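## Task

Lift the piece standing on square D1 off the board and set it down upright on the table. Then carry the piece from C5 onto D1. Squares are named by the labels along the board's edge. Every square not involved must end with the same contents it started with. All pieces must finish standing upright, and each piece that was moved must sit entirely within its new square.

## Robot and tools

Robot: two 7-joint xArm7 arms, left_arm and right_arm, each with a parallel two-finger gripper and a wrist camera. A fixed camera, cam_low, also views the table. Calibrated bases in the scene frame: left_arm at (+0.057, +0.411, 0) m, right_arm at (+0.056, -0.313, 0) m with a tiny yaw (quat_wxyz +1.000, 0, 0, +0.006). Both bases have +z up.

Frames: the scene frame has its origin at table-top height midway between the nominal bases, +x out over the table, +z up, and left_arm on the +y side (image left/right does not follow arm names). Each arm's reported end_effector_position (metres), end_effector_quat_wxyz and velocities are in that arm's own base frame, so add the base offset to compare with the table. Readings can be a few cm off, worse at long reach. end_effector_position is the pinch point between closed pads, roughly 2 cm short of the fingertips; fingers point along gripper +z and open along gripper y. Closing pushes the tips about 10 mm farther along +z, mostly while the gap exceeds 40 mm.

Joint order (used in every row and every per-joint list): elbow, wrist pitch, shoulder, forearm roll, upper arm roll, waist, wrist roll. Upper arm roll and forearm roll have their sign flipped relative to the URDF. Ranges in rad: elbow -0.192..3.927, wrist pitch -1.693..3.142, shoulder -2.059..2.094, forearm roll, upper arm roll, waist and wrist roll each -6.283..6.283. Actual ends may differ by up to 0.010 rad.

A row is one flat list of 16 numbers, each in [-1, 1]: left_arm's 7 joints then its opening, then right_arm's 7 joints then its opening, always all 16 even if one arm is idle. The joint numbers are offsets, not poses: each is added to that arm's Joint targets as they stood when the action (or move) began, with 1.0 equal to 2.262 rad. They do not accumulate row to row within an action, but the next action starts from the new targets, so resending the same offset moves further. Sending 0 for a joint keeps its current target. The opening number is absolute: +1 fully open, -1 closed; to leave a gripper unchanged resend its current command (0 means half open, not 'no change').

execute_actions(actions, cameras): actions is a list of actions, each a table of up to 15 rows; each row lasts one 1/30 s step and the last row is held to fill 15 steps (0.5 s). An action asking a joint more than 0.010 rad past its range is refused for both arms; a malformed action or an out-of-range first action rejects the whole call. An empty list just reports state (with images by default). cameras: list of names, ["all"], or []; an unknown name invalidates the call.

move(target, speed, blend, opening_speed, blocking, cameras): target is one 16-number row or up to 15 rows, every row an offset from the same starting Joint targets (not chained). Joints interpolate together, so the hand traces a curve and ignores obstacles. speed is rad/s for the joint travelling farthest, 0.01 to 3.14, default 0.5 (one value or one per target). blend (rad) rounds intermediate corners. opening_speed (>=0.2 per second on the -1..1 scale) ramps the grippers. blocking=false returns after about 0.5 s while motion continues. The 'move:' line reports done, off_target, moving, held or fault, plus limits=held if steps were withheld. Faster moves and targets set deeper past a contact hit and press harder.

wait(seconds 0..10) lets time pass holding commands. stop brakes a running move. zoom_image(camera, region [x0,y0,x1,y1] pixels, at most 504x504) enlarges part of the latest image of cam_low, cam_left_wrist or cam_right_wrist. clear_fault(arm) releases a reported torque fault. read_manual gives licence text only. finished_scene(scene) ends the scene irreversibly; only call it when the board is correct and stable without the robot.

Result lines: Joint positions / velocities per arm in the order above plus pad gap (m; 0.084 open); Joint targets (the base for your next offsets); Tool commands; grip_measured (opening on the command scale); Joint torques (include arm weight, offset and noisy); 'joint sent to its limit'; 'joint command not followed' (clearance check between arms changed targets).

Limits: joint targets move at most 3.14 rad/s and stay within 0.692 rad of measured angles; targets that would shift the gripper over 70 mm are scaled back. To grip, command an opening well below grip_measured; about 24 N per pad max.

Avoid: dropping or releasing moving pieces, knocking pieces over or off the table, fast impacts, pressing into the board, arms touching each other, and gripping the other arm's fingers. Contact torque at load limits (waist 41.3, shoulder 41.5, upper arm roll 26.4, elbow 26.4, forearm roll 26.4, wrist pitch 14.2, wrist roll 14.8 N m) or a motor saturated for 1 s triggers a torque fault that stops the arm until clear_fault. Long holds or stretched poses heat motors; MOTOR HOT warns at 65 °C and 80 °C brakes the arm for 30-60 s. To end a push, command targets back past the measured positions.

Cameras: cam_low 504x504, wrist cameras 896x504, with calibration given in OpenCV form; wrist camera poses are relative to their arm's base and may lag during motion.

Each tool is called after ">>>" as a command line: name --argument value for each argument, lists and objects as JSON in quotes; but a table of rows of numbers goes row by row, as --pt "numbers of a row", without its own name.

## Session

>>> execute_actions --actions '[]'

Scene clock: 0.00 s.
left_arm: end_effector_position=(+0.5765, +0.0132, +0.3884) grip_measured=+1.00 end_effector_quat_wxyz=(-0.294, +0.727, -0.186, +0.592) | right_arm: end_effector_position=(+0.0892, -0.2551, +0.2844) grip_measured=+1.00 end_effector_quat_wxyz=(-0.158, +0.934, +0.306, +0.093)
Joint names: [elbow, wrist pitch, shoulder, forearm roll, upper arm roll, waist, wrist roll]
Joint positions: left_arm=[0.703 -0.78 -0.946 -0.529 1.252 1.688 -0.58 0.084] | right_arm=[0.891 1.638 -0.473 -0.008 0.431 -0.841 -1.834 0.084]
Joint velocities: within noise
Joint torques (N m): no reading
Joint targets: left_arm=[0.703 -0.780 -0.946 -0.529 1.252 1.688 -0.580] | right_arm=[0.891 1.638 -0.473 -0.008 0.431 -0.841 -1.834]
Tool commands: left_gripper/opening=+1.0 right_gripper/opening=+1.0

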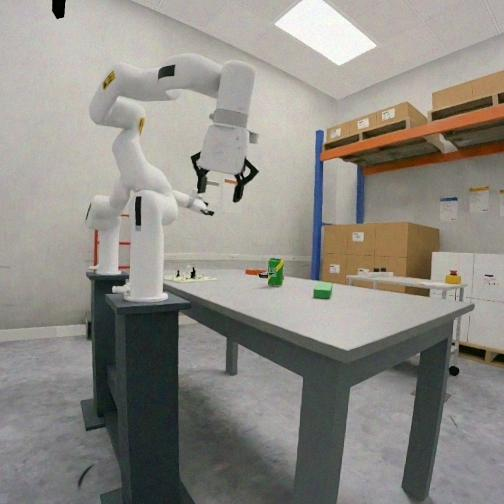

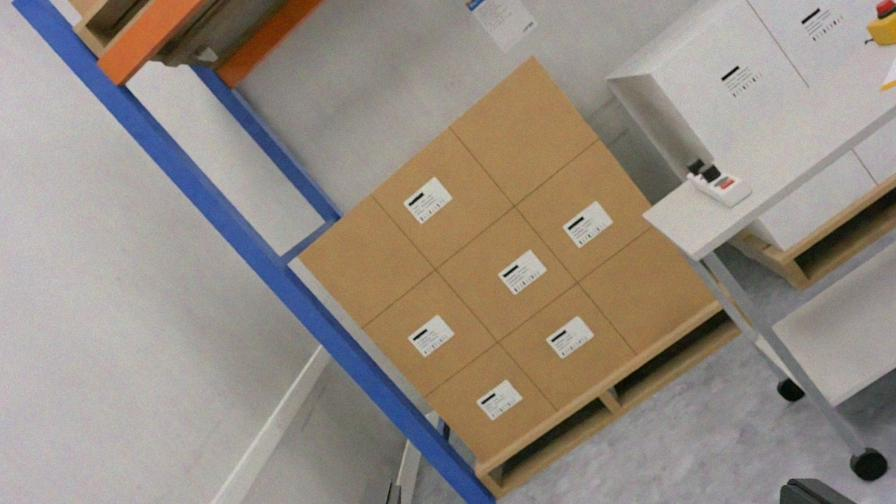

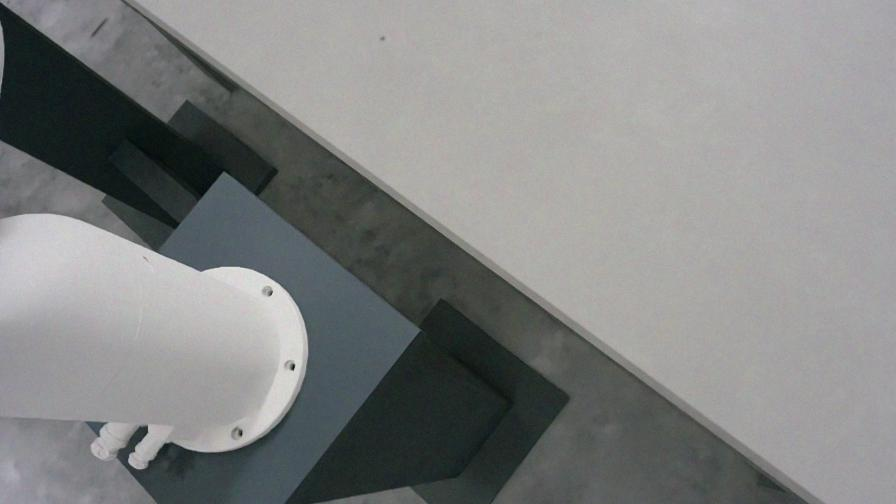

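>>> zoom_image --camera "cam_low" --region '[150, 180, 350, 320]'

>>> zoom_image --camera "cam_low" --region '[155, 255, 225, 290]'

Scaled by 2.520 from the camera's 504x504 image, which has a finer 720x720 frame.

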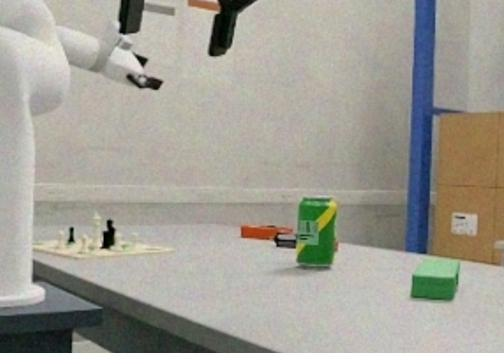

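Scaled by 7.200 from the camera's 504x504 image, which has a finer 720x720 frame.

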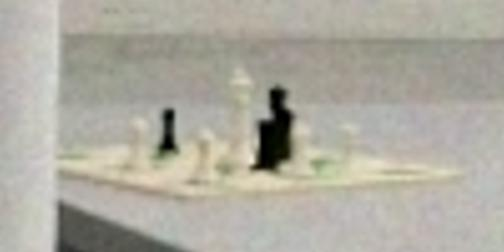

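>>> move --target '[0,0,0,0,0,0,0,1,0.1953,-0.116,0.1902,0.0035,-0.1905,0.7653,1.0,1]' --speed 1.2 --cameras '["all"]'

Scene clock: 7.80 s.
left_arm: end_effector_position=(+0.5765, +0.0132, +0.3884) grip_measured=+1.00 end_effector_quat_wxyz=(-0.294, +0.727, -0.186, +0.592) | right_arm: end_effector_position=(+0.2941, +0.3626, +0.3200) grip_measured=+1.00 end_effector_quat_wxyz=(+0.000, +0.973, +0.229, +0.000)
Joint names: [elbow, wrist pitch, shoulder, forearm roll, upper arm roll, waist, wrist roll]
Joint positions: left_arm=[0.703 -0.78 -0.946 -0.529 1.252 1.688 -0.58 0.084] | right_arm=[1.333 1.376 -0.043 0 0 0.889 0.428 0.084]
Joint torques (N m): left_arm=[12.48 -0.44 11.88 2.09 -15.41 1.1 -0.05] | right_arm=[13.66 -2.52 -13.5 0.36 -0.64 1.11 0.41]
Joint targets: left_arm=[0.703 -0.780 -0.946 -0.529 1.252 1.688 -0.580] | right_arm=[1.333 1.376 -0.043 0.000 0.000 0.890 0.428]
move: done
camera_calibration:
cam_right_wrist: T_world_to_cam=[[0.466889, -0.884255, 0.0103574, 0.212305], [-0.884207, -0.466983, -0.0102169, 0.501603], [0.013871, -0.00438793, -0.999894, 0.447372], [0, 0, 0, 1]] pos_world=[0.338193, 0.423935, 0.45025]

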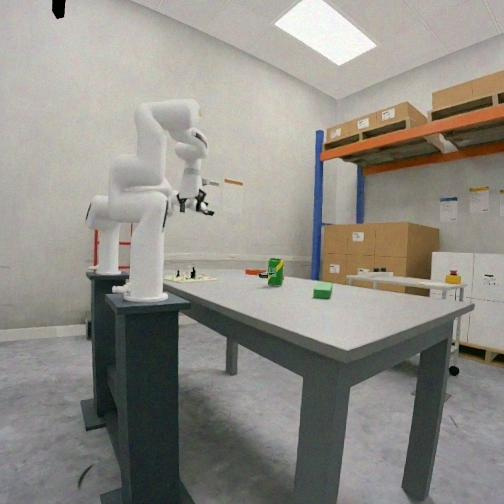

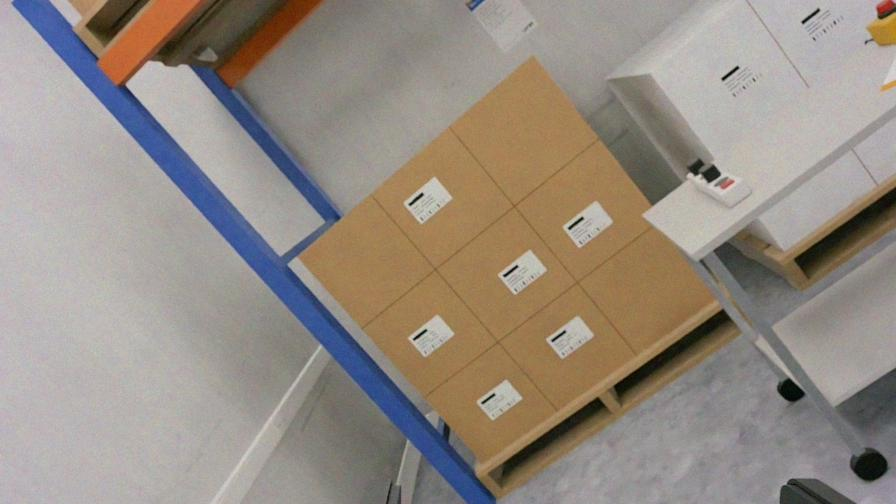

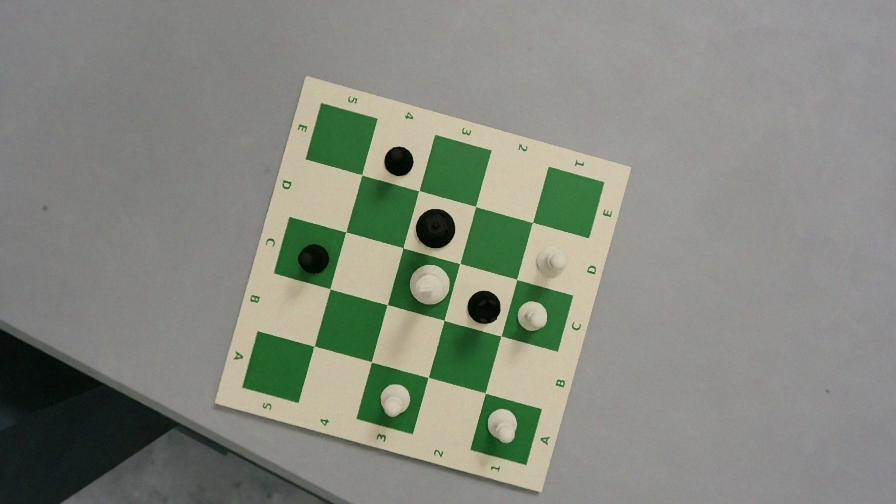

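>>> zoom_image --camera "cam_right_wrist" --region '[450, 140, 650, 360]'

>>> zoom_image --camera "cam_right_wrist" --region '[230, 180, 390, 320]'

Scaled by 2.291 from the camera's 896x504 image, which has a finer 1280x720 frame.

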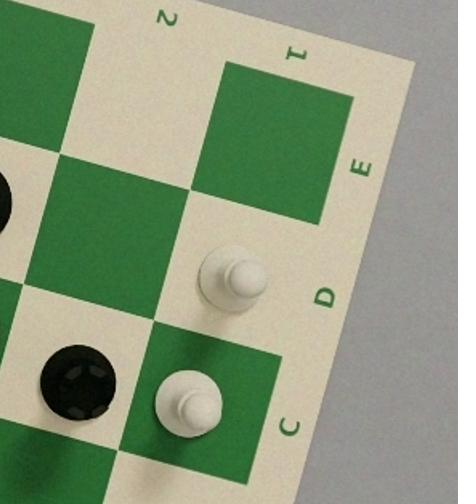

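Scaled by 3.150 from the camera's 896x504 image, which has a finer 1280x720 frame.

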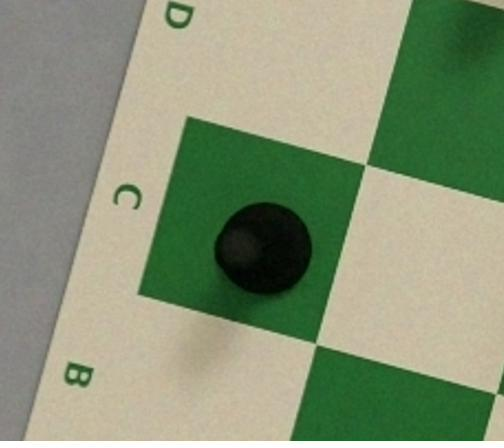

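>>> move --target '[0,0,0,0,0,0,0,1,-0.0345,-0.1327,0.0982,0,0,-0.0515,0.0539,-0.1]' --speed 0.8 --cameras '["cam_right_wrist"]'

>>> zoom_image --camera "cam_right_wrist" --region '[400, 280, 640, 504]'

Scene clock: 15.97 s.
left_arm: end_effector_position=(+0.5765, +0.0132, +0.3884) grip_measured=+1.00 end_effector_quat_wxyz=(-0.294, +0.727, -0.186, +0.592) | right_arm: end_effector_position=(+0.3708, +0.3617, +0.1998) grip_measured=-0.11 end_effector_quat_wxyz=(+0.000, +0.994, +0.111, +0.000)
Joint names: [elbow, wrist pitch, shoulder, forearm roll, upper arm roll, waist, wrist roll]
Joint positions: left_arm=[0.703 -0.78 -0.946 -0.529 1.252 1.688 -0.58 0.084] | right_arm=[1.255 1.075 0.179 0 0 0.773 0.55 0.039]
Joint torques (N m): left_arm=[12.86 -0.52 11.79 2.23 -15.34 1.25 0.04] | right_arm=[12.69 -2.62 -16.91 -0.27 -0.53 -1.05 0.28]
Joint targets: left_arm=[0.703 -0.780 -0.946 -0.529 1.252 1.688 -0.580] | right_arm=[1.254 1.076 0.179 0.000 0.000 0.773 0.550]
move: done
camera_calibration:
cam_right_wrist: T_world_to_cam=[[0.244943, -0.969483, 0.010322, 0.290071], [-0.969457, -0.245046, -0.0103161, 0.519153], [0.0125307, -0.00747986, -0.999894, 0.327724], [0, 0, 0, 1]] pos_world=[0.428139, 0.410886, 0.33005]
Images, in order (width x height): cam_right_wrist 896x504.

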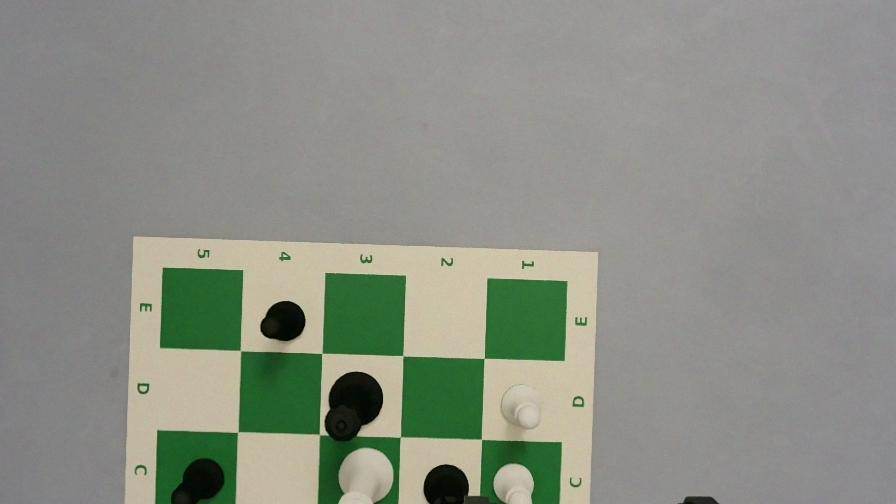

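Scaled by 2.100 from the camera's 896x504 image, which has a finer 1280x720 frame.

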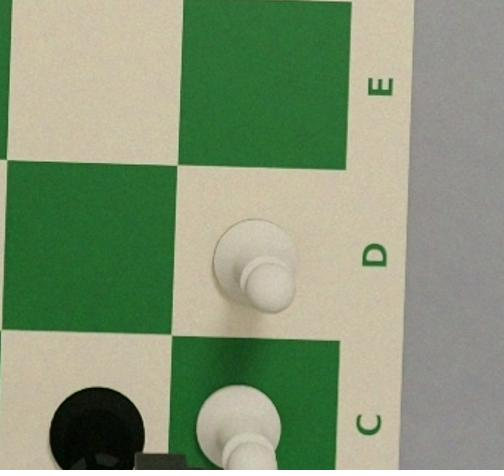

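>>> move --target '[0,0,0,0,0,0,0,1,0,0,0,0,0,0,-0.7,-0.1]' --speed 1.5

>>> move --target '[0,0,0,0,0,0,0,1,0,0,0,0,0,0,-0.6889,-0.1]' --speed 1.5 --cameras '["cam_right_wrist"]'

>>> zoom_image --camera "cam_right_wrist" --region '[260, 280, 500, 504]'

Scene clock: 20.27 s.
left_arm: end_effector_position=(+0.5765, +0.0132, +0.3884) grip_measured=+1.00 end_effector_quat_wxyz=(-0.294, +0.727, -0.186, +0.592) | right_arm: end_effector_position=(+0.3708, +0.3617, +0.1997) grip_measured=-0.11 end_effector_quat_wxyz=(+0.000, +0.619, +0.785, +0.000)
Joint names: [elbow, wrist pitch, shoulder, forearm roll, upper arm roll, waist, wrist roll]
Joint positions: left_arm=[0.703 -0.78 -0.946 -0.529 1.252 1.688 -0.58 0.084] | right_arm=[1.254 1.076 0.179 0 0 0.773 -1.034 0.039]
Joint torques (N m): left_arm=[12.38 -0.51 12.43 2.3 -15.53 1.08 0.09] | right_arm=[13.12 -2.09 -17.27 -0.28 0.2 -0.56 -0.06]
Joint targets: left_arm=[0.703 -0.780 -0.946 -0.529 1.252 1.688 -0.580] | right_arm=[1.254 1.076 0.179 0.000 0.000 0.773 -1.034]
move: done
camera_calibration:
cam_right_wrist: T_world_to_cam=[[0.966331, 0.257101, 0.0101606, -0.421031], [0.257204, -0.966298, -0.0106909, 0.325197], [0.00706948, 0.0129443, -0.999891, 0.322331], [0, 0, 0, 1]] pos_world=[0.320935, 0.418313, 0.33005]

Scene clock: 22.00 s.
left_arm: end_effector_position=(+0.5765, +0.0132, +0.3884) grip_measured=+1.00 end_effector_quat_wxyz=(-0.294, +0.727, -0.186, +0.592) | right_arm: end_effector_position=(+0.3708, +0.3617, +0.1997) grip_measured=-0.11 end_effector_quat_wxyz=(+0.000, -0.111, +0.994, +0.000)
Joint names: [elbow, wrist pitch, shoulder, forearm roll, upper arm roll, waist, wrist roll]
Joint positions: left_arm=[0.703 -0.78 -0.946 -0.529 1.252 1.688 -0.58 0.084] | right_arm=[1.254 1.076 0.179 0 0 0.773 -2.592 0.039]
Joint torques (N m): left_arm=[12.44 -0.45 11.94 2.15 -15.52 0.95 0.24] | right_arm=[13.2 -2.11 -17.31 -0.09 0.26 -0.4 -0.03]
Joint targets: left_arm=[0.703 -0.780 -0.946 -0.529 1.252 1.688 -0.580] | right_arm=[1.254 1.076 0.179 0.000 0.000 0.773 -2.592]
move: done
camera_calibration:
cam_right_wrist: T_world_to_cam=[[-0.24484, 0.969506, 0.0105903, -0.229707], [0.969473, 0.244952, -0.0109718, -0.376919], [-0.0132313, 0.00758066, -0.999884, 0.33179], [0, 0, 0, 1]] pos_world=[0.313561, 0.312514, 0.330049]
Images, in order (width x height): cam_right_wrist 896x504.

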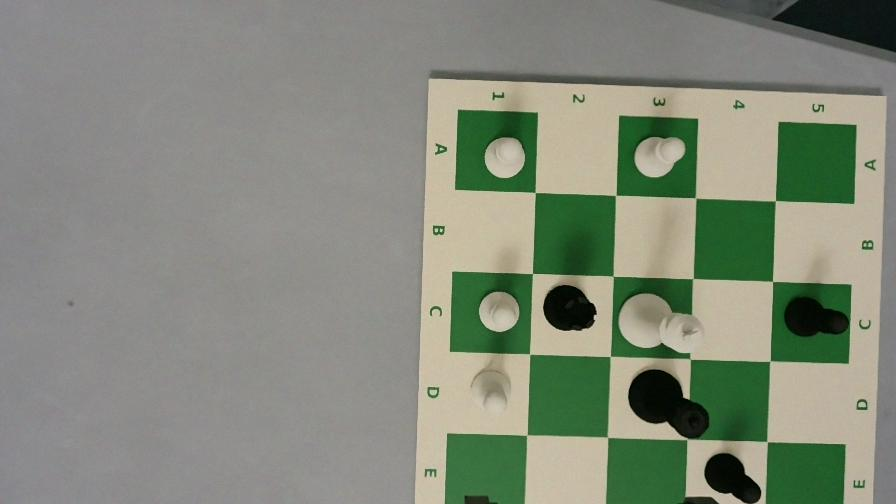

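Scaled by 2.100 from the camera's 896x504 image, which has a finer 1280x720 frame.

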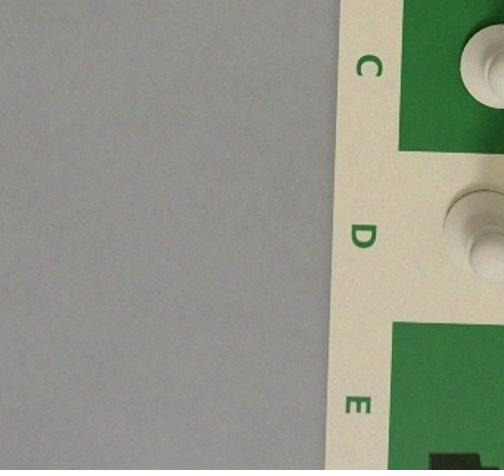

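>>> move --target '[0,0,0,0,0,0,0,1,-0.0651,-0.1078,0.0423,0,0,-0.0038,0.0075,-0.1]' --speed 0.5 --cameras '["cam_right_wrist"]'

>>> zoom_image --camera "cam_right_wrist" --region '[396, 380, 796, 504]'

Scene clock: 25.73 s.
left_arm: end_effector_position=(+0.5765, +0.0132, +0.3884) grip_measured=+1.00 end_effector_quat_wxyz=(-0.294, +0.727, -0.186, +0.592) | right_arm: end_effector_position=(+0.3694, +0.3541, +0.1101) grip_measured=-0.11 end_effector_quat_wxyz=(+0.000, -0.099, +0.995, +0.000)
Joint names: [elbow, wrist pitch, shoulder, forearm roll, upper arm roll, waist, wrist roll]
Joint positions: left_arm=[0.703 -0.78 -0.946 -0.529 1.252 1.688 -0.58 0.084] | right_arm=[1.107 0.832 0.275 0 0 0.764 -2.575 0.039]
Joint torques (N m): left_arm=[12.54 -0.42 12.13 2.18 -15.48 1.3 0.29] | right_arm=[11.5 -2.32 -17.43 0.37 0.27 -0.87 0.38]
Joint targets: left_arm=[0.703 -0.780 -0.946 -0.529 1.252 1.688 -0.580] | right_arm=[1.107 0.832 0.275 0.000 0.000 0.764 -2.575]
move: done
camera_calibration:
cam_right_wrist: T_world_to_cam=[[-0.219932, 0.975453, 0.0110072, -0.23314], [0.975438, 0.220043, -0.0101297, -0.368153], [-0.0123031, 0.00850904, -0.999888, 0.241539], [0, 0, 0, 1]] pos_world=[0.310807, 0.306372, 0.240349]
Images, in order (width x height): cam_right_wrist 896x504.

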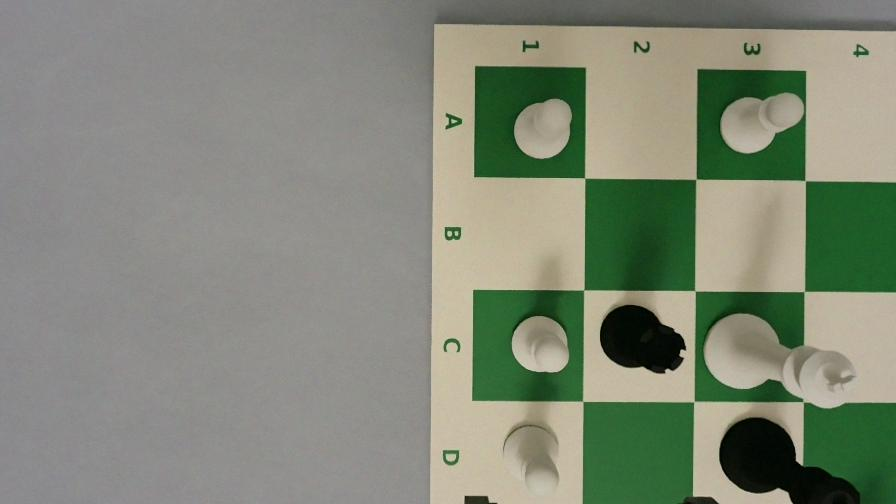

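Scaled by 1.260 from the camera's 896x504 image, which has a finer 1280x720 frame.

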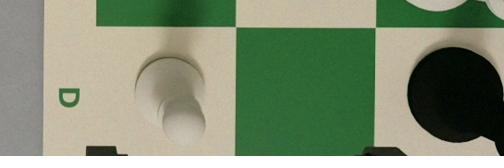

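>>> move --target '[0,0,0,0,0,0,0,1,-0.0163,-0.0661,0.0498,0,0,-0.0004,-0.0007,-0.1]' --speed 0.15 --cameras '["cam_right_wrist","cam_low"]'

>>> zoom_image --camera "cam_low" --region '[155, 245, 225, 290]'

>>> zoom_image --camera "cam_right_wrist" --region '[396, 304, 796, 504]'

Scene clock: 31.33 s.
left_arm: end_effector_position=(+0.5765, +0.0132, +0.3884) grip_measured=+1.00 end_effector_quat_wxyz=(-0.294, +0.727, -0.186, +0.592) | right_arm: end_effector_position=(+0.3697, +0.3538, +0.0502) grip_measured=-0.11 end_effector_quat_wxyz=(+0.000, -0.099, +0.995, +0.000)
Joint names: [elbow, wrist pitch, shoulder, forearm roll, upper arm roll, waist, wrist roll]
Joint positions: left_arm=[0.703 -0.78 -0.946 -0.529 1.252 1.688 -0.58 0.084] | right_arm=[1.07 0.682 0.388 0 0 0.764 -2.577 0.039]
Joint torques (N m): left_arm=[12.51 -0.49 11.98 2.23 -15.4 1.15 -0.01] | right_arm=[10.63 -2.39 -18.23 0.34 0.27 -0.77 0.01]
Joint targets: left_arm=[0.703 -0.780 -0.946 -0.529 1.252 1.688 -0.580] | right_arm=[1.070 0.682 0.388 0.000 0.000 0.764 -2.577]
move: done
camera_calibration:
cam_right_wrist: T_world_to_cam=[[-0.22062, 0.975298, 0.0110072, -0.231742], [0.975282, 0.220731, -0.0101188, -0.369228], [-0.0122985, 0.00850269, -0.999888, 0.181655], [0, 0, 0, 1]] pos_world=[0.311209, 0.305973, 0.180449]
Images, in order (width x height): cam_low 504x504, cam_right_wrist 896x504.

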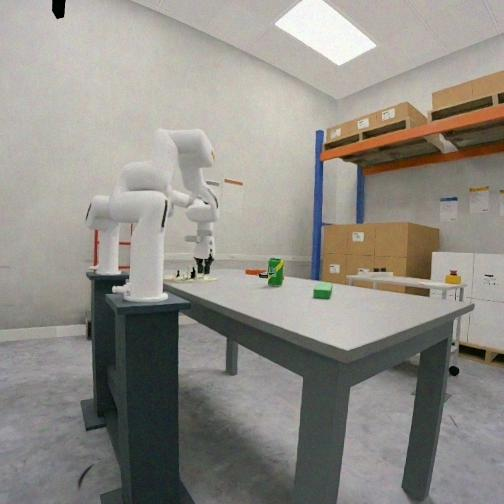

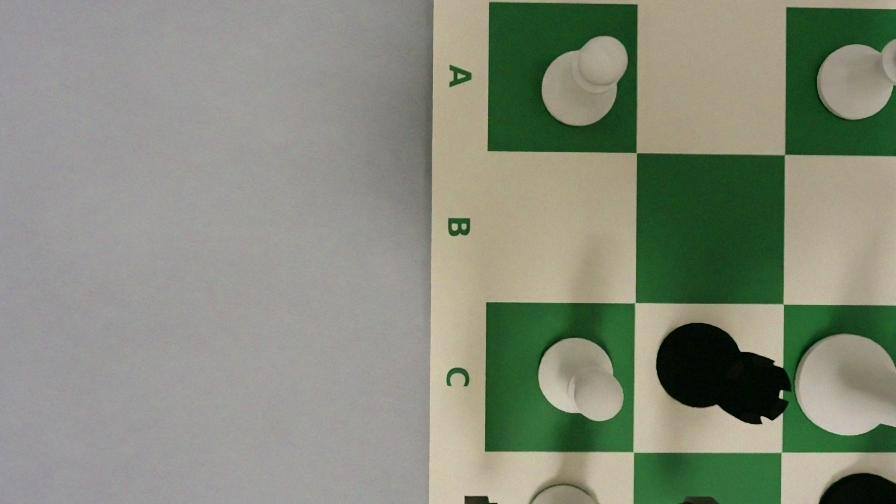

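Scaled by 7.200 from the camera's 504x504 image, which has a finer 720x720 frame.

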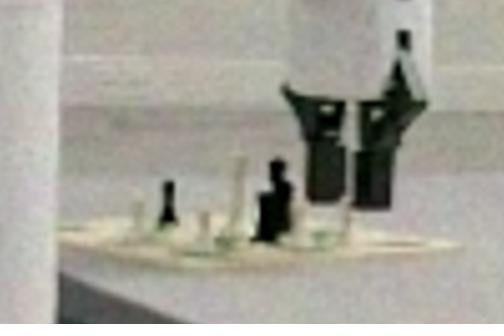

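Scaled by 1.260 from the camera's 896x504 image, which has a finer 1280x720 frame.

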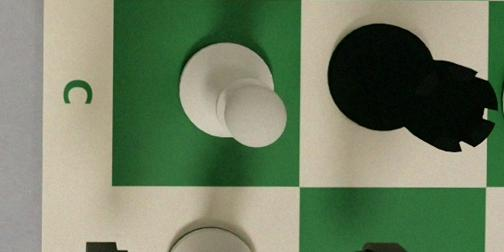

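>>> move --target '[0,0,0,0,0,0,0,1,-0.0019,-0.019,0.0171,0,0,0,0,-0.1]' --speed 0.1 --cameras '["cam_right_wrist","cam_low"]'

>>> zoom_image --camera "cam_low" --region '[155, 245, 225, 290]'

Scene clock: 34.13 s.
left_arm: end_effector_position=(+0.5765, +0.0132, +0.3884) grip_measured=+1.00 end_effector_quat_wxyz=(-0.294, +0.727, -0.186, +0.592) | right_arm: end_effector_position=(+0.3698, +0.3538, +0.0322) grip_measured=-0.11 end_effector_quat_wxyz=(+0.000, -0.099, +0.995, +0.000)
Joint names: [elbow, wrist pitch, shoulder, forearm roll, upper arm roll, waist, wrist roll]
Joint positions: left_arm=[0.703 -0.78 -0.946 -0.529 1.252 1.688 -0.58 0.084] | right_arm=[1.066 0.639 0.426 0 0 0.764 -2.577 0.039]
Joint torques (N m): left_arm=[12.52 -0.54 12.24 2.16 -15.52 1.06 0.17] | right_arm=[10.44 -2.32 -18.33 0.32 0.35 -0.42 0.06]
Joint targets: left_arm=[0.703 -0.780 -0.946 -0.529 1.252 1.688 -0.580] | right_arm=[1.066 0.639 0.426 0.000 0.000 0.764 -2.577]
move: done
camera_calibration:
cam_right_wrist: T_world_to_cam=[[-0.22062, 0.975299, 0.0109097, -0.231528], [0.975282, 0.22073, -0.0101409, -0.369406], [-0.0122985, 0.00840271, -0.999889, 0.163687], [0, 0, 0, 1]] pos_world=[0.311209, 0.305973, 0.162449]
Images, in order (width x height): cam_low 504x504, cam_right_wrist 896x504.

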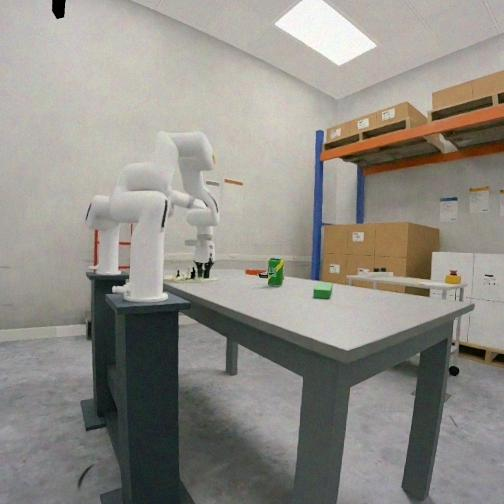

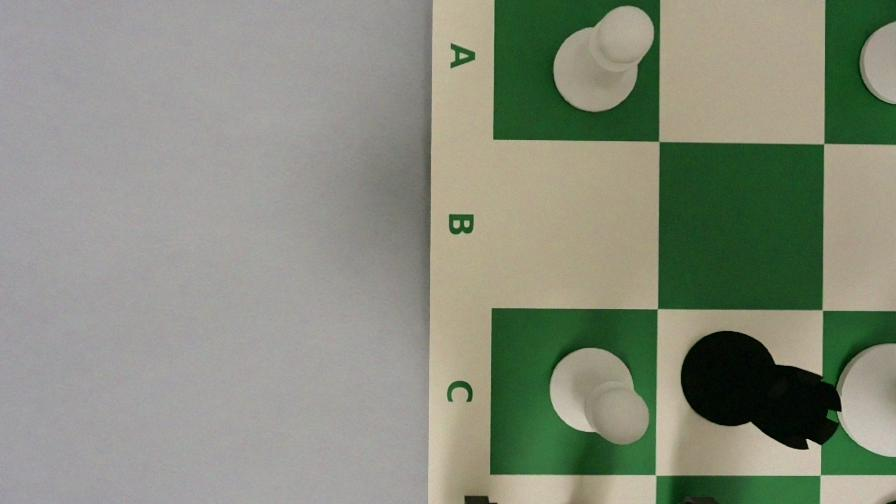

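Scaled by 7.200 from the camera's 504x504 image, which has a finer 720x720 frame.

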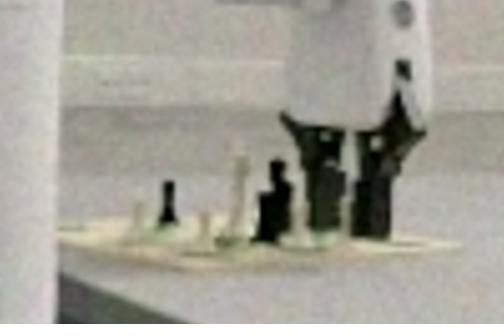

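>>> move --target '[0,0,0,0,0,0,0,1,0,0,0,0,0,0,0,-0.9]' --opening_speed 0.4

Scene clock: 37.30 s.
left_arm: end_effector_position=(+0.5765, +0.0132, +0.3884) grip_measured=+1.00 end_effector_quat_wxyz=(-0.294, +0.727, -0.186, +0.592) | right_arm: end_effector_position=(+0.3697, +0.3538, +0.0321) grip_measured=-0.77 end_effector_quat_wxyz=(+0.000, -0.099, +0.995, +0.000)
Joint names: [elbow, wrist pitch, shoulder, forearm roll, upper arm roll, waist, wrist roll]
Joint positions: left_arm=[0.703 -0.78 -0.946 -0.529 1.252 1.688 -0.58 0.084] | right_arm=[1.066 0.639 0.426 0 0 0.764 -2.577 0.01]
Joint torques (N m): left_arm=[12.52 -0.44 12.07 2.28 -15.52 1.16 0.17] | right_arm=[10.76 -1.89 -18.8 0.38 0.27 0.12 0.22]
Joint targets: left_arm=[0.703 -0.780 -0.946 -0.529 1.252 1.688 -0.580] | right_arm=[1.066 0.639 0.426 0.000 0.000 0.764 -2.577]
move: done
camera_calibration:
cam_right_wrist: T_world_to_cam=[[-0.22062, 0.975299, 0.0109097, -0.231528], [0.975282, 0.22073, -0.0101409, -0.369406], [-0.0122985, 0.00840271, -0.999889, 0.163687], [0, 0, 0, 1]] pos_world=[0.311209, 0.305973, 0.162449]

>>> move --pt "0 0 0 0 0 0 0 1 0.0081 0.0518 -0.0433 0 0 0 0 -0.9" --pt "0 0 0 0 0 0 0 1 -0.0599 0.0306 -0.0901 0 0 -0.0687 -0.0686 -0.9" --speed '[0.15,0.3]' --cameras '["all"]'

>>> zoom_image --camera "cam_low" --region '[155, 235, 235, 290]'

Scene clock: 41.03 s.
left_arm: end_effector_position=(+0.5765, +0.0132, +0.3884) grip_measured=+1.00 end_effector_quat_wxyz=(-0.294, +0.727, -0.186, +0.592) | right_arm: end_effector_position=(+0.3885, +0.2705, +0.0799) grip_measured=-0.77 end_effector_quat_wxyz=(+0.000, -0.099, +0.995, +0.000)
Joint names: [elbow, wrist pitch, shoulder, forearm roll, upper arm roll, waist, wrist roll]
Joint positions: left_arm=[0.703 -0.78 -0.946 -0.529 1.252 1.688 -0.58 0.084] | right_arm=[0.931 0.708 0.223 0 0 0.608 -2.732 0.01]
Joint torques (N m): left_arm=[12.46 -0.45 12.35 2.15 -15.42 1.25 0.11] | right_arm=[10.86 -2.35 -17.09 0.29 -0.34 -0.99 -0.01]
Joint targets: left_arm=[0.703 -0.780 -0.946 -0.529 1.252 1.688 -0.580] | right_arm=[0.931 0.708 0.222 0.000 0.000 0.608 -2.732]
move: done
camera_calibration:
cam_right_wrist: T_world_to_cam=[[-0.220517, 0.975326, 0.0105764, -0.146705], [0.975296, 0.220629, -0.0109355, -0.368805], [-0.0129991, 0.00790366, -0.999884, 0.212755], [0, 0, 0, 1]] pos_world=[0.330108, 0.222773, 0.210249]

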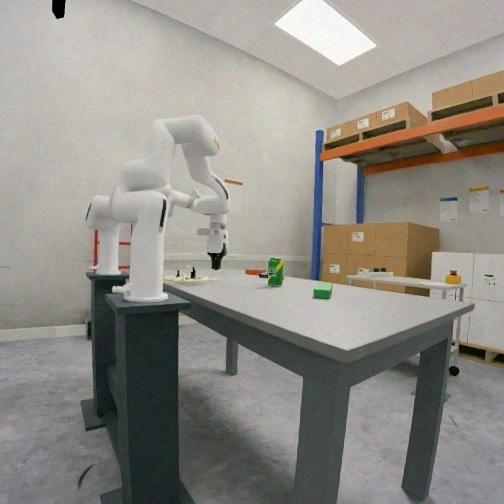

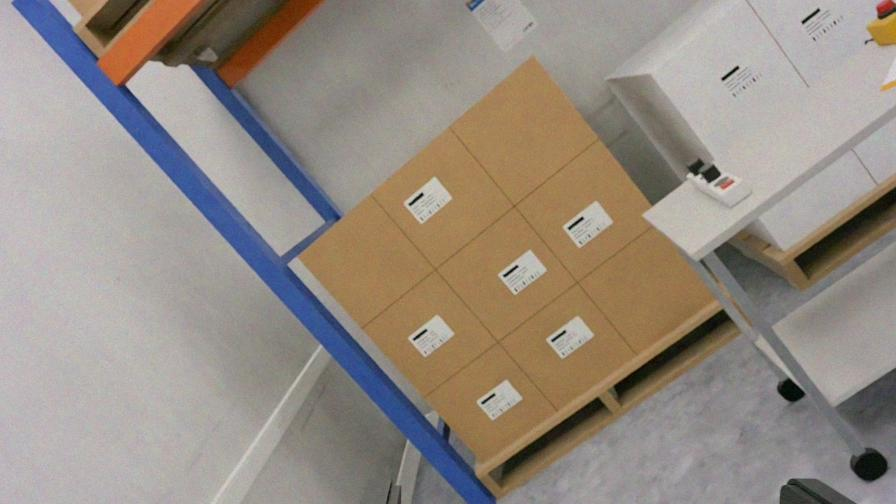

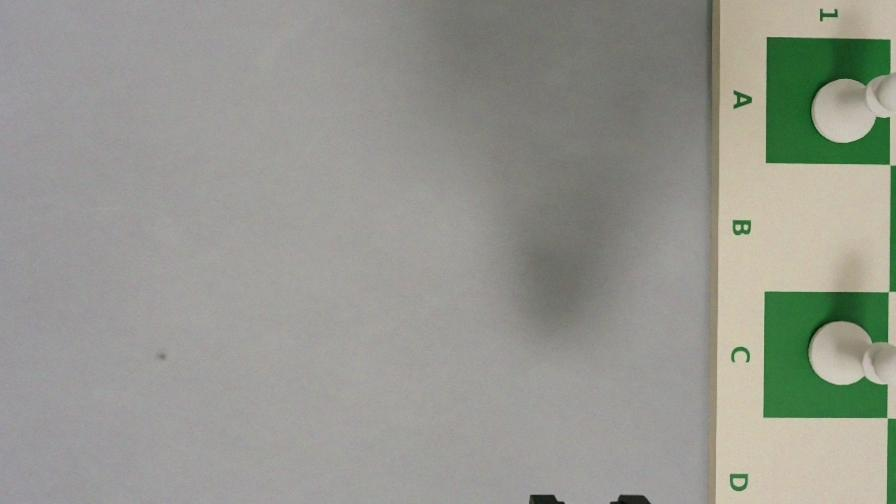

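Scaled by 6.300 from the camera's 504x504 image, which has a finer 720x720 frame.

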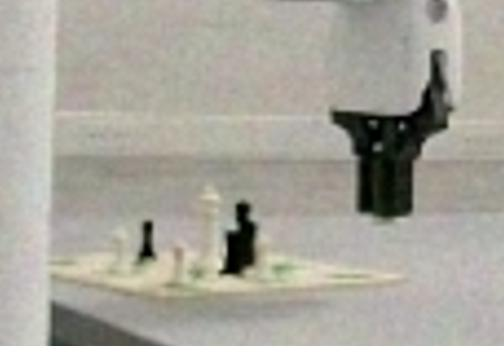

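>>> move --target '[0,0,0,0,0,0,0,1,-0.0087,-0.0595,0.0508,0,0,0,0,-0.9]' --speed 0.12 --cameras '["cam_low","cam_right_wrist"]'

>>> zoom_image --camera "cam_low" --region '[195, 255, 235, 290]'

Scene clock: 43.20 s.
left_arm: end_effector_position=(+0.5765, +0.0132, +0.3884) grip_measured=+1.00 end_effector_quat_wxyz=(-0.294, +0.727, -0.186, +0.592) | right_arm: end_effector_position=(+0.3886, +0.2704, +0.0290) grip_measured=-0.77 end_effector_quat_wxyz=(+0.000, -0.099, +0.995, +0.000)
Joint names: [elbow, wrist pitch, shoulder, forearm roll, upper arm roll, waist, wrist roll]
Joint positions: left_arm=[0.703 -0.78 -0.946 -0.529 1.252 1.688 -0.58 0.084] | right_arm=[0.911 0.574 0.337 0 0 0.608 -2.732 0.01]
Joint torques (N m): left_arm=[12.5 -0.45 11.81 2.25 -15.36 0.94 0.26] | right_arm=[9.98 -2.35 -16.82 0.22 0.43 -0.7 0.27]
Joint targets: left_arm=[0.703 -0.780 -0.946 -0.529 1.252 1.688 -0.580] | right_arm=[0.911 0.574 0.337 0.000 0.000 0.608 -2.732]
move: done
camera_calibration:
cam_right_wrist: T_world_to_cam=[[-0.220328, 0.975369, 0.0105542, -0.146138], [0.975341, 0.220439, -0.0108409, -0.369326], [-0.0129004, 0.00790543, -0.999886, 0.161829], [0, 0, 0, 1]] pos_world=[0.330108, 0.222672, 0.159349]
Images, in order (width x height): cam_low 504x504, cam_right_wrist 896x504.

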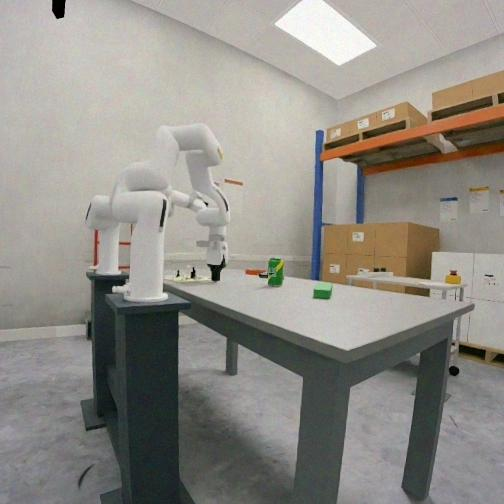

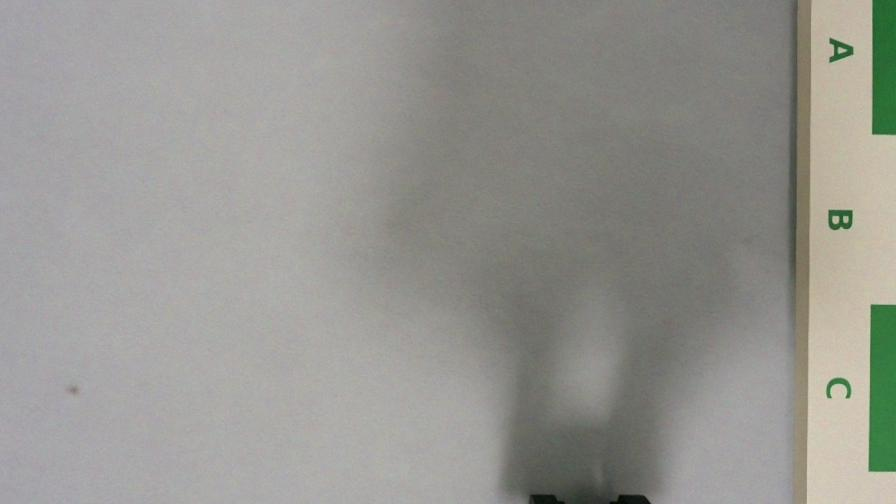

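Scaled by 12.600 from the camera's 504x504 image, which has a finer 720x720 frame.

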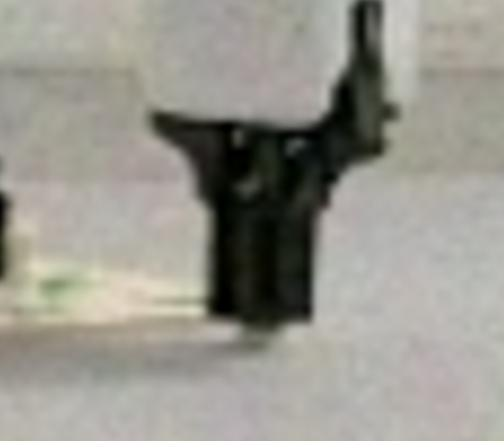

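>>> move --target '[0,0,0,0,0,0,0,1,-0.0001,-0.0017,0.0016,0,0,0,0,-0.9]' --speed 0.05

>>> move --target '[0,0,0,0,0,0,0,1,-0.0001,-0.0014,0.0013,0,0,0,0,-0.9]' --speed 0.05 --cameras '["cam_low"]'

>>> zoom_image --camera "cam_low" --region '[195, 255, 235, 290]'

Scene clock: 45.17 s.
left_arm: end_effector_position=(+0.5765, +0.0132, +0.3884) grip_measured=+1.00 end_effector_quat_wxyz=(-0.294, +0.727, -0.186, +0.592) | right_arm: end_effector_position=(+0.3886, +0.2704, +0.0275) grip_measured=-0.77 end_effector_quat_wxyz=(+0.000, -0.099, +0.995, +0.000)
Joint names: [elbow, wrist pitch, shoulder, forearm roll, upper arm roll, waist, wrist roll]
Joint positions: left_arm=[0.703 -0.78 -0.946 -0.529 1.252 1.688 -0.58 0.084] | right_arm=[0.911 0.57 0.341 0 0 0.608 -2.732 0.01]
Joint torques (N m): left_arm=[12.61 -0.43 12.41 2.24 -15.34 1.15 0.21] | right_arm=[9.97 -2.28 -16.75 0.33 0.21 -0.51 0.22]
Joint targets: left_arm=[0.703 -0.780 -0.946 -0.529 1.252 1.688 -0.580] | right_arm=[0.911 0.570 0.341 0.000 0.000 0.608 -2.732]
move: done
camera_calibration:
cam_right_wrist: T_world_to_cam=[[-0.220327, 0.97537, 0.0104787, -0.146109], [0.975339, 0.220438, -0.0109605, -0.369324], [-0.0130004, 0.00780544, -0.999885, 0.160285], [0, 0, 0, 1]] pos_world=[0.330108, 0.222672, 0.157749]

Scene clock: 45.87 s.
left_arm: end_effector_position=(+0.5765, +0.0132, +0.3884) grip_measured=+1.00 end_effector_quat_wxyz=(-0.294, +0.727, -0.186, +0.592) | right_arm: end_effector_position=(+0.3885, +0.2704, +0.0262) grip_measured=-0.77 end_effector_quat_wxyz=(+0.000, -0.099, +0.995, +0.000)
Joint names: [elbow, wrist pitch, shoulder, forearm roll, upper arm roll, waist, wrist roll]
Joint positions: left_arm=[0.703 -0.78 -0.946 -0.529 1.252 1.688 -0.58 0.084] | right_arm=[0.91 0.567 0.344 0 0 0.608 -2.732 0.01]
Joint torques (N m): left_arm=[12.44 -0.52 12.04 2.15 -15.38 1.09 0.09] | right_arm=[9.96 -2.35 -16.51 0.27 0.23 -0.57 0.24]
Joint targets: left_arm=[0.703 -0.780 -0.946 -0.529 1.252 1.688 -0.580] | right_arm=[0.910 0.567 0.344 0.000 0.000 0.608 -2.732]
move: done
Images, in order (width x height): cam_low 504x504.

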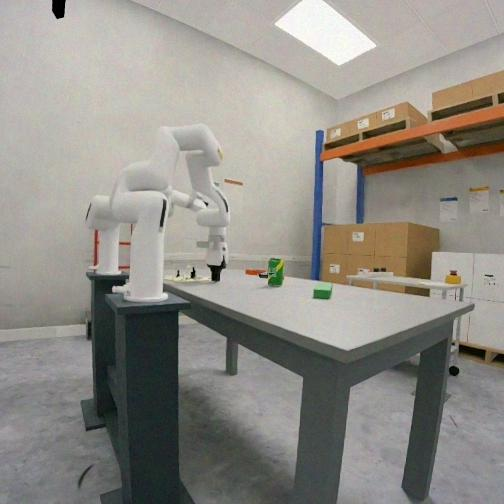

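Scaled by 12.600 from the camera's 504x504 image, which has a finer 720x720 frame.

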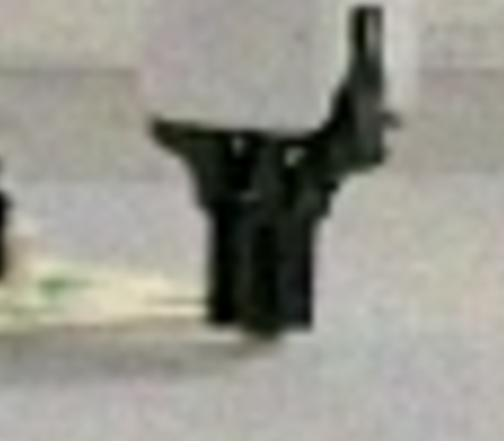

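>>> move --target '[0,0,0,0,0,0,0,1,-0.0001,-0.0011,0.0011,0,0,0,0,-0.9]' --speed 0.05

Scene clock: 47.43 s.
left_arm: end_effector_position=(+0.5765, +0.0132, +0.3884) grip_measured=+1.00 end_effector_quat_wxyz=(-0.294, +0.727, -0.186, +0.592) | right_arm: end_effector_position=(+0.3885, +0.2704, +0.0252) grip_measured=-0.77 end_effector_quat_wxyz=(+0.000, -0.099, +0.995, +0.000)
Joint names: [elbow, wrist pitch, shoulder, forearm roll, upper arm roll, waist, wrist roll]
Joint positions: left_arm=[0.703 -0.78 -0.946 -0.529 1.252 1.688 -0.58 0.084] | right_arm=[0.91 0.564 0.346 0 0 0.608 -2.732 0.01]
Joint torques (N m): left_arm=[12.64 -0.52 12.27 2.31 -15.58 1.1 0.2] | right_arm=[7.54 -2.86 -10.23 0.19 0.2 -0.54 0.3]
Joint targets: left_arm=[0.703 -0.780 -0.946 -0.529 1.252 1.688 -0.580] | right_arm=[0.910 0.564 0.346 0.000 0.000 0.608 -2.732]
move: done
camera_calibration:
cam_right_wrist: T_world_to_cam=[[-0.220327, 0.97537, 0.0104787, -0.146108], [0.975339, 0.220438, -0.0109605, -0.36925], [-0.0130004, 0.00780544, -0.999885, 0.158084], [0, 0, 0, 1]] pos_world=[0.330008, 0.222672, 0.155549]

>>> move --target '[0,0,0,0,0,0,0,1,0,0.0006,-0.0006,0,0,0,0,-0.9]' --speed 0.05

>>> move --target '[0,0,0,0,0,0,0,1,0,0,0,0,0,0,0,-0.1]' --opening_speed 0.5

Scene clock: 48.90 s.
left_arm: end_effector_position=(+0.5765, +0.0132, +0.3884) grip_measured=+1.00 end_effector_quat_wxyz=(-0.294, +0.727, -0.186, +0.592) | right_arm: end_effector_position=(+0.3884, +0.2703, +0.0257) grip_measured=-0.77 end_effector_quat_wxyz=(+0.000, -0.099, +0.995, +0.000)
Joint names: [elbow, wrist pitch, shoulder, forearm roll, upper arm roll, waist, wrist roll]
Joint positions: left_arm=[0.703 -0.78 -0.946 -0.529 1.252 1.688 -0.58 0.084] | right_arm=[0.91 0.566 0.345 0 0 0.608 -2.732 0.01]
Joint torques (N m): left_arm=[12.4 -0.47 11.91 2.27 -15.41 1.03 0.19] | right_arm=[8.21 -1.44 -15.04 0.27 0.16 -0.22 0.29]
Joint targets: left_arm=[0.703 -0.780 -0.946 -0.529 1.252 1.688 -0.580] | right_arm=[0.910 0.566 0.345 0.000 0.000 0.608 -2.732]
move: done
camera_calibration:
cam_right_wrist: T_world_to_cam=[[-0.220324, 0.975371, 0.0104253, -0.146106], [0.975338, 0.220436, -0.0111776, -0.36921], [-0.0132004, 0.00770547, -0.999883, 0.158671], [0, 0, 0, 1]] pos_world=[0.330008, 0.222672, 0.156049]

Scene clock: 50.73 s.
left_arm: end_effector_position=(+0.5765, +0.0132, +0.3884) grip_measured=+1.00 end_effector_quat_wxyz=(-0.294, +0.727, -0.186, +0.592) | right_arm: end_effector_position=(+0.3885, +0.2703, +0.0257) grip_measured=-0.11 end_effector_quat_wxyz=(+0.000, -0.099, +0.995, +0.000)
Joint names: [elbow, wrist pitch, shoulder, forearm roll, upper arm roll, waist, wrist roll]
Joint positions: left_arm=[0.703 -0.78 -0.946 -0.529 1.252 1.688 -0.58 0.084] | right_arm=[0.91 0.566 0.345 0 0 0.608 -2.732 0.039]
Joint torques (N m): left_arm=[12.48 -0.54 11.96 2.43 -15.54 0.98 0.24] | right_arm=[10.45 -2.21 -17.74 0.22 0.08 -0.11 0.24]
Joint targets: left_arm=[0.703 -0.780 -0.946 -0.529 1.252 1.688 -0.580] | right_arm=[0.910 0.566 0.345 0.000 0.000 0.608 -2.732]
move: done
camera_calibration:
cam_right_wrist: T_world_to_cam=[[-0.220325, 0.975371, 0.0104032, -0.146103], [0.975339, 0.220436, -0.0110801, -0.369225], [-0.0131004, 0.00770547, -0.999884, 0.158639], [0, 0, 0, 1]] pos_world=[0.330008, 0.222672, 0.156049]

>>> move --pt "0 0 0 0 0 0 0 1 0.0285 0.1235 -0.0954 0 0 0 0 -0.1" --pt "0 0 0 0 0 0 0 1 0.2178 0.1788 0.0386 0 0 0.1805 0.1807 -0.1" --speed '[0.2,0.5]' --cameras '["cam_low","cam_right_wrist"]'

>>> zoom_image --camera "cam_right_wrist" --region '[430, 304, 730, 504]'

>>> zoom_image --camera "cam_low" --region '[155, 245, 235, 290]'

Scene clock: 56.73 s.
left_arm: end_effector_position=(+0.5765, +0.0132, +0.3884) grip_measured=+1.00 end_effector_quat_wxyz=(-0.294, +0.727, -0.186, +0.592) | right_arm: end_effector_position=(+0.3017, +0.4870, +0.1301) grip_measured=-0.11 end_effector_quat_wxyz=(+0.000, -0.098, +0.995, +0.000)
Joint names: [elbow, wrist pitch, shoulder, forearm roll, upper arm roll, waist, wrist roll]
Joint positions: left_arm=[0.703 -0.78 -0.946 -0.529 1.252 1.688 -0.58 0.084] | right_arm=[1.403 0.97 0.432 0 0 1.016 -2.323 0.039]
Joint torques (N m): left_arm=[12.49 -0.56 12.16 2.05 -15.4 1.05 0.06] | right_arm=[12.93 -1.79 -20.35 0.12 -0.03 1 0.33]
Joint targets: left_arm=[0.703 -0.780 -0.946 -0.529 1.252 1.688 -0.580] | right_arm=[1.403 0.970 0.432 0.000 0.000 1.016 -2.323]
move: done
camera_calibration:
cam_right_wrist: T_world_to_cam=[[-0.219813, 0.975481, 0.0108781, -0.377873], [0.97546, 0.219926, -0.0104682, -0.33112], [-0.0126039, 0.00831013, -0.999886, 0.259734], [0, 0, 0, 1]] pos_world=[0.243207, 0.439272, 0.260349]
Images, in order (width x height): cam_low 504x504, cam_right_wrist 896x504.

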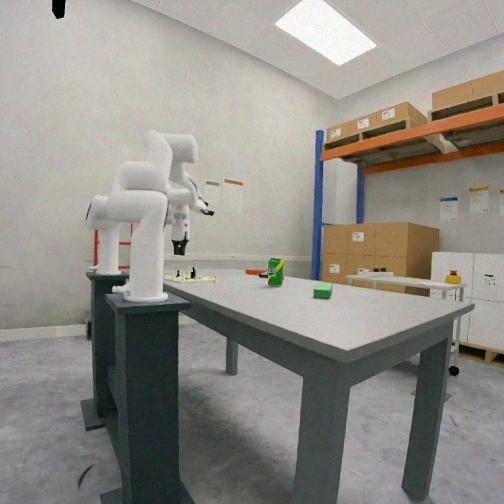

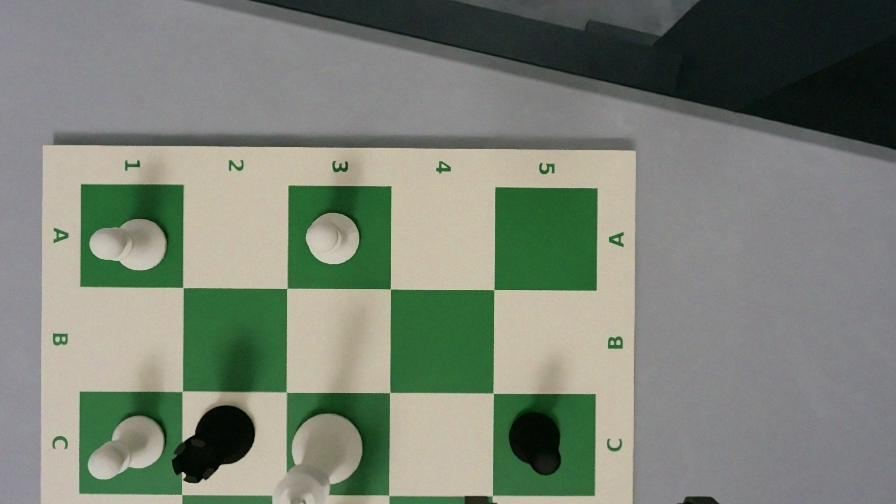

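Scaled by 1.680 from the camera's 896x504 image, which has a finer 1280x720 frame.

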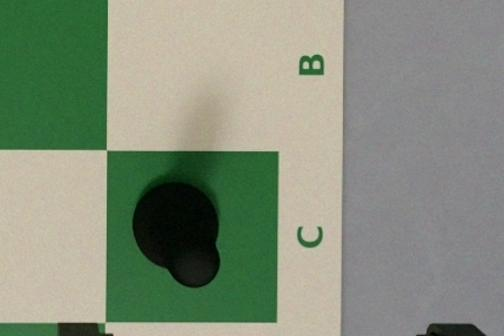

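Scaled by 6.300 from the camera's 504x504 image, which has a finer 720x720 frame.

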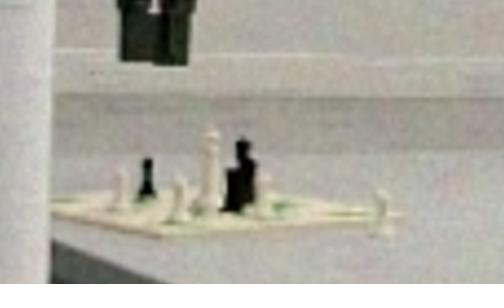

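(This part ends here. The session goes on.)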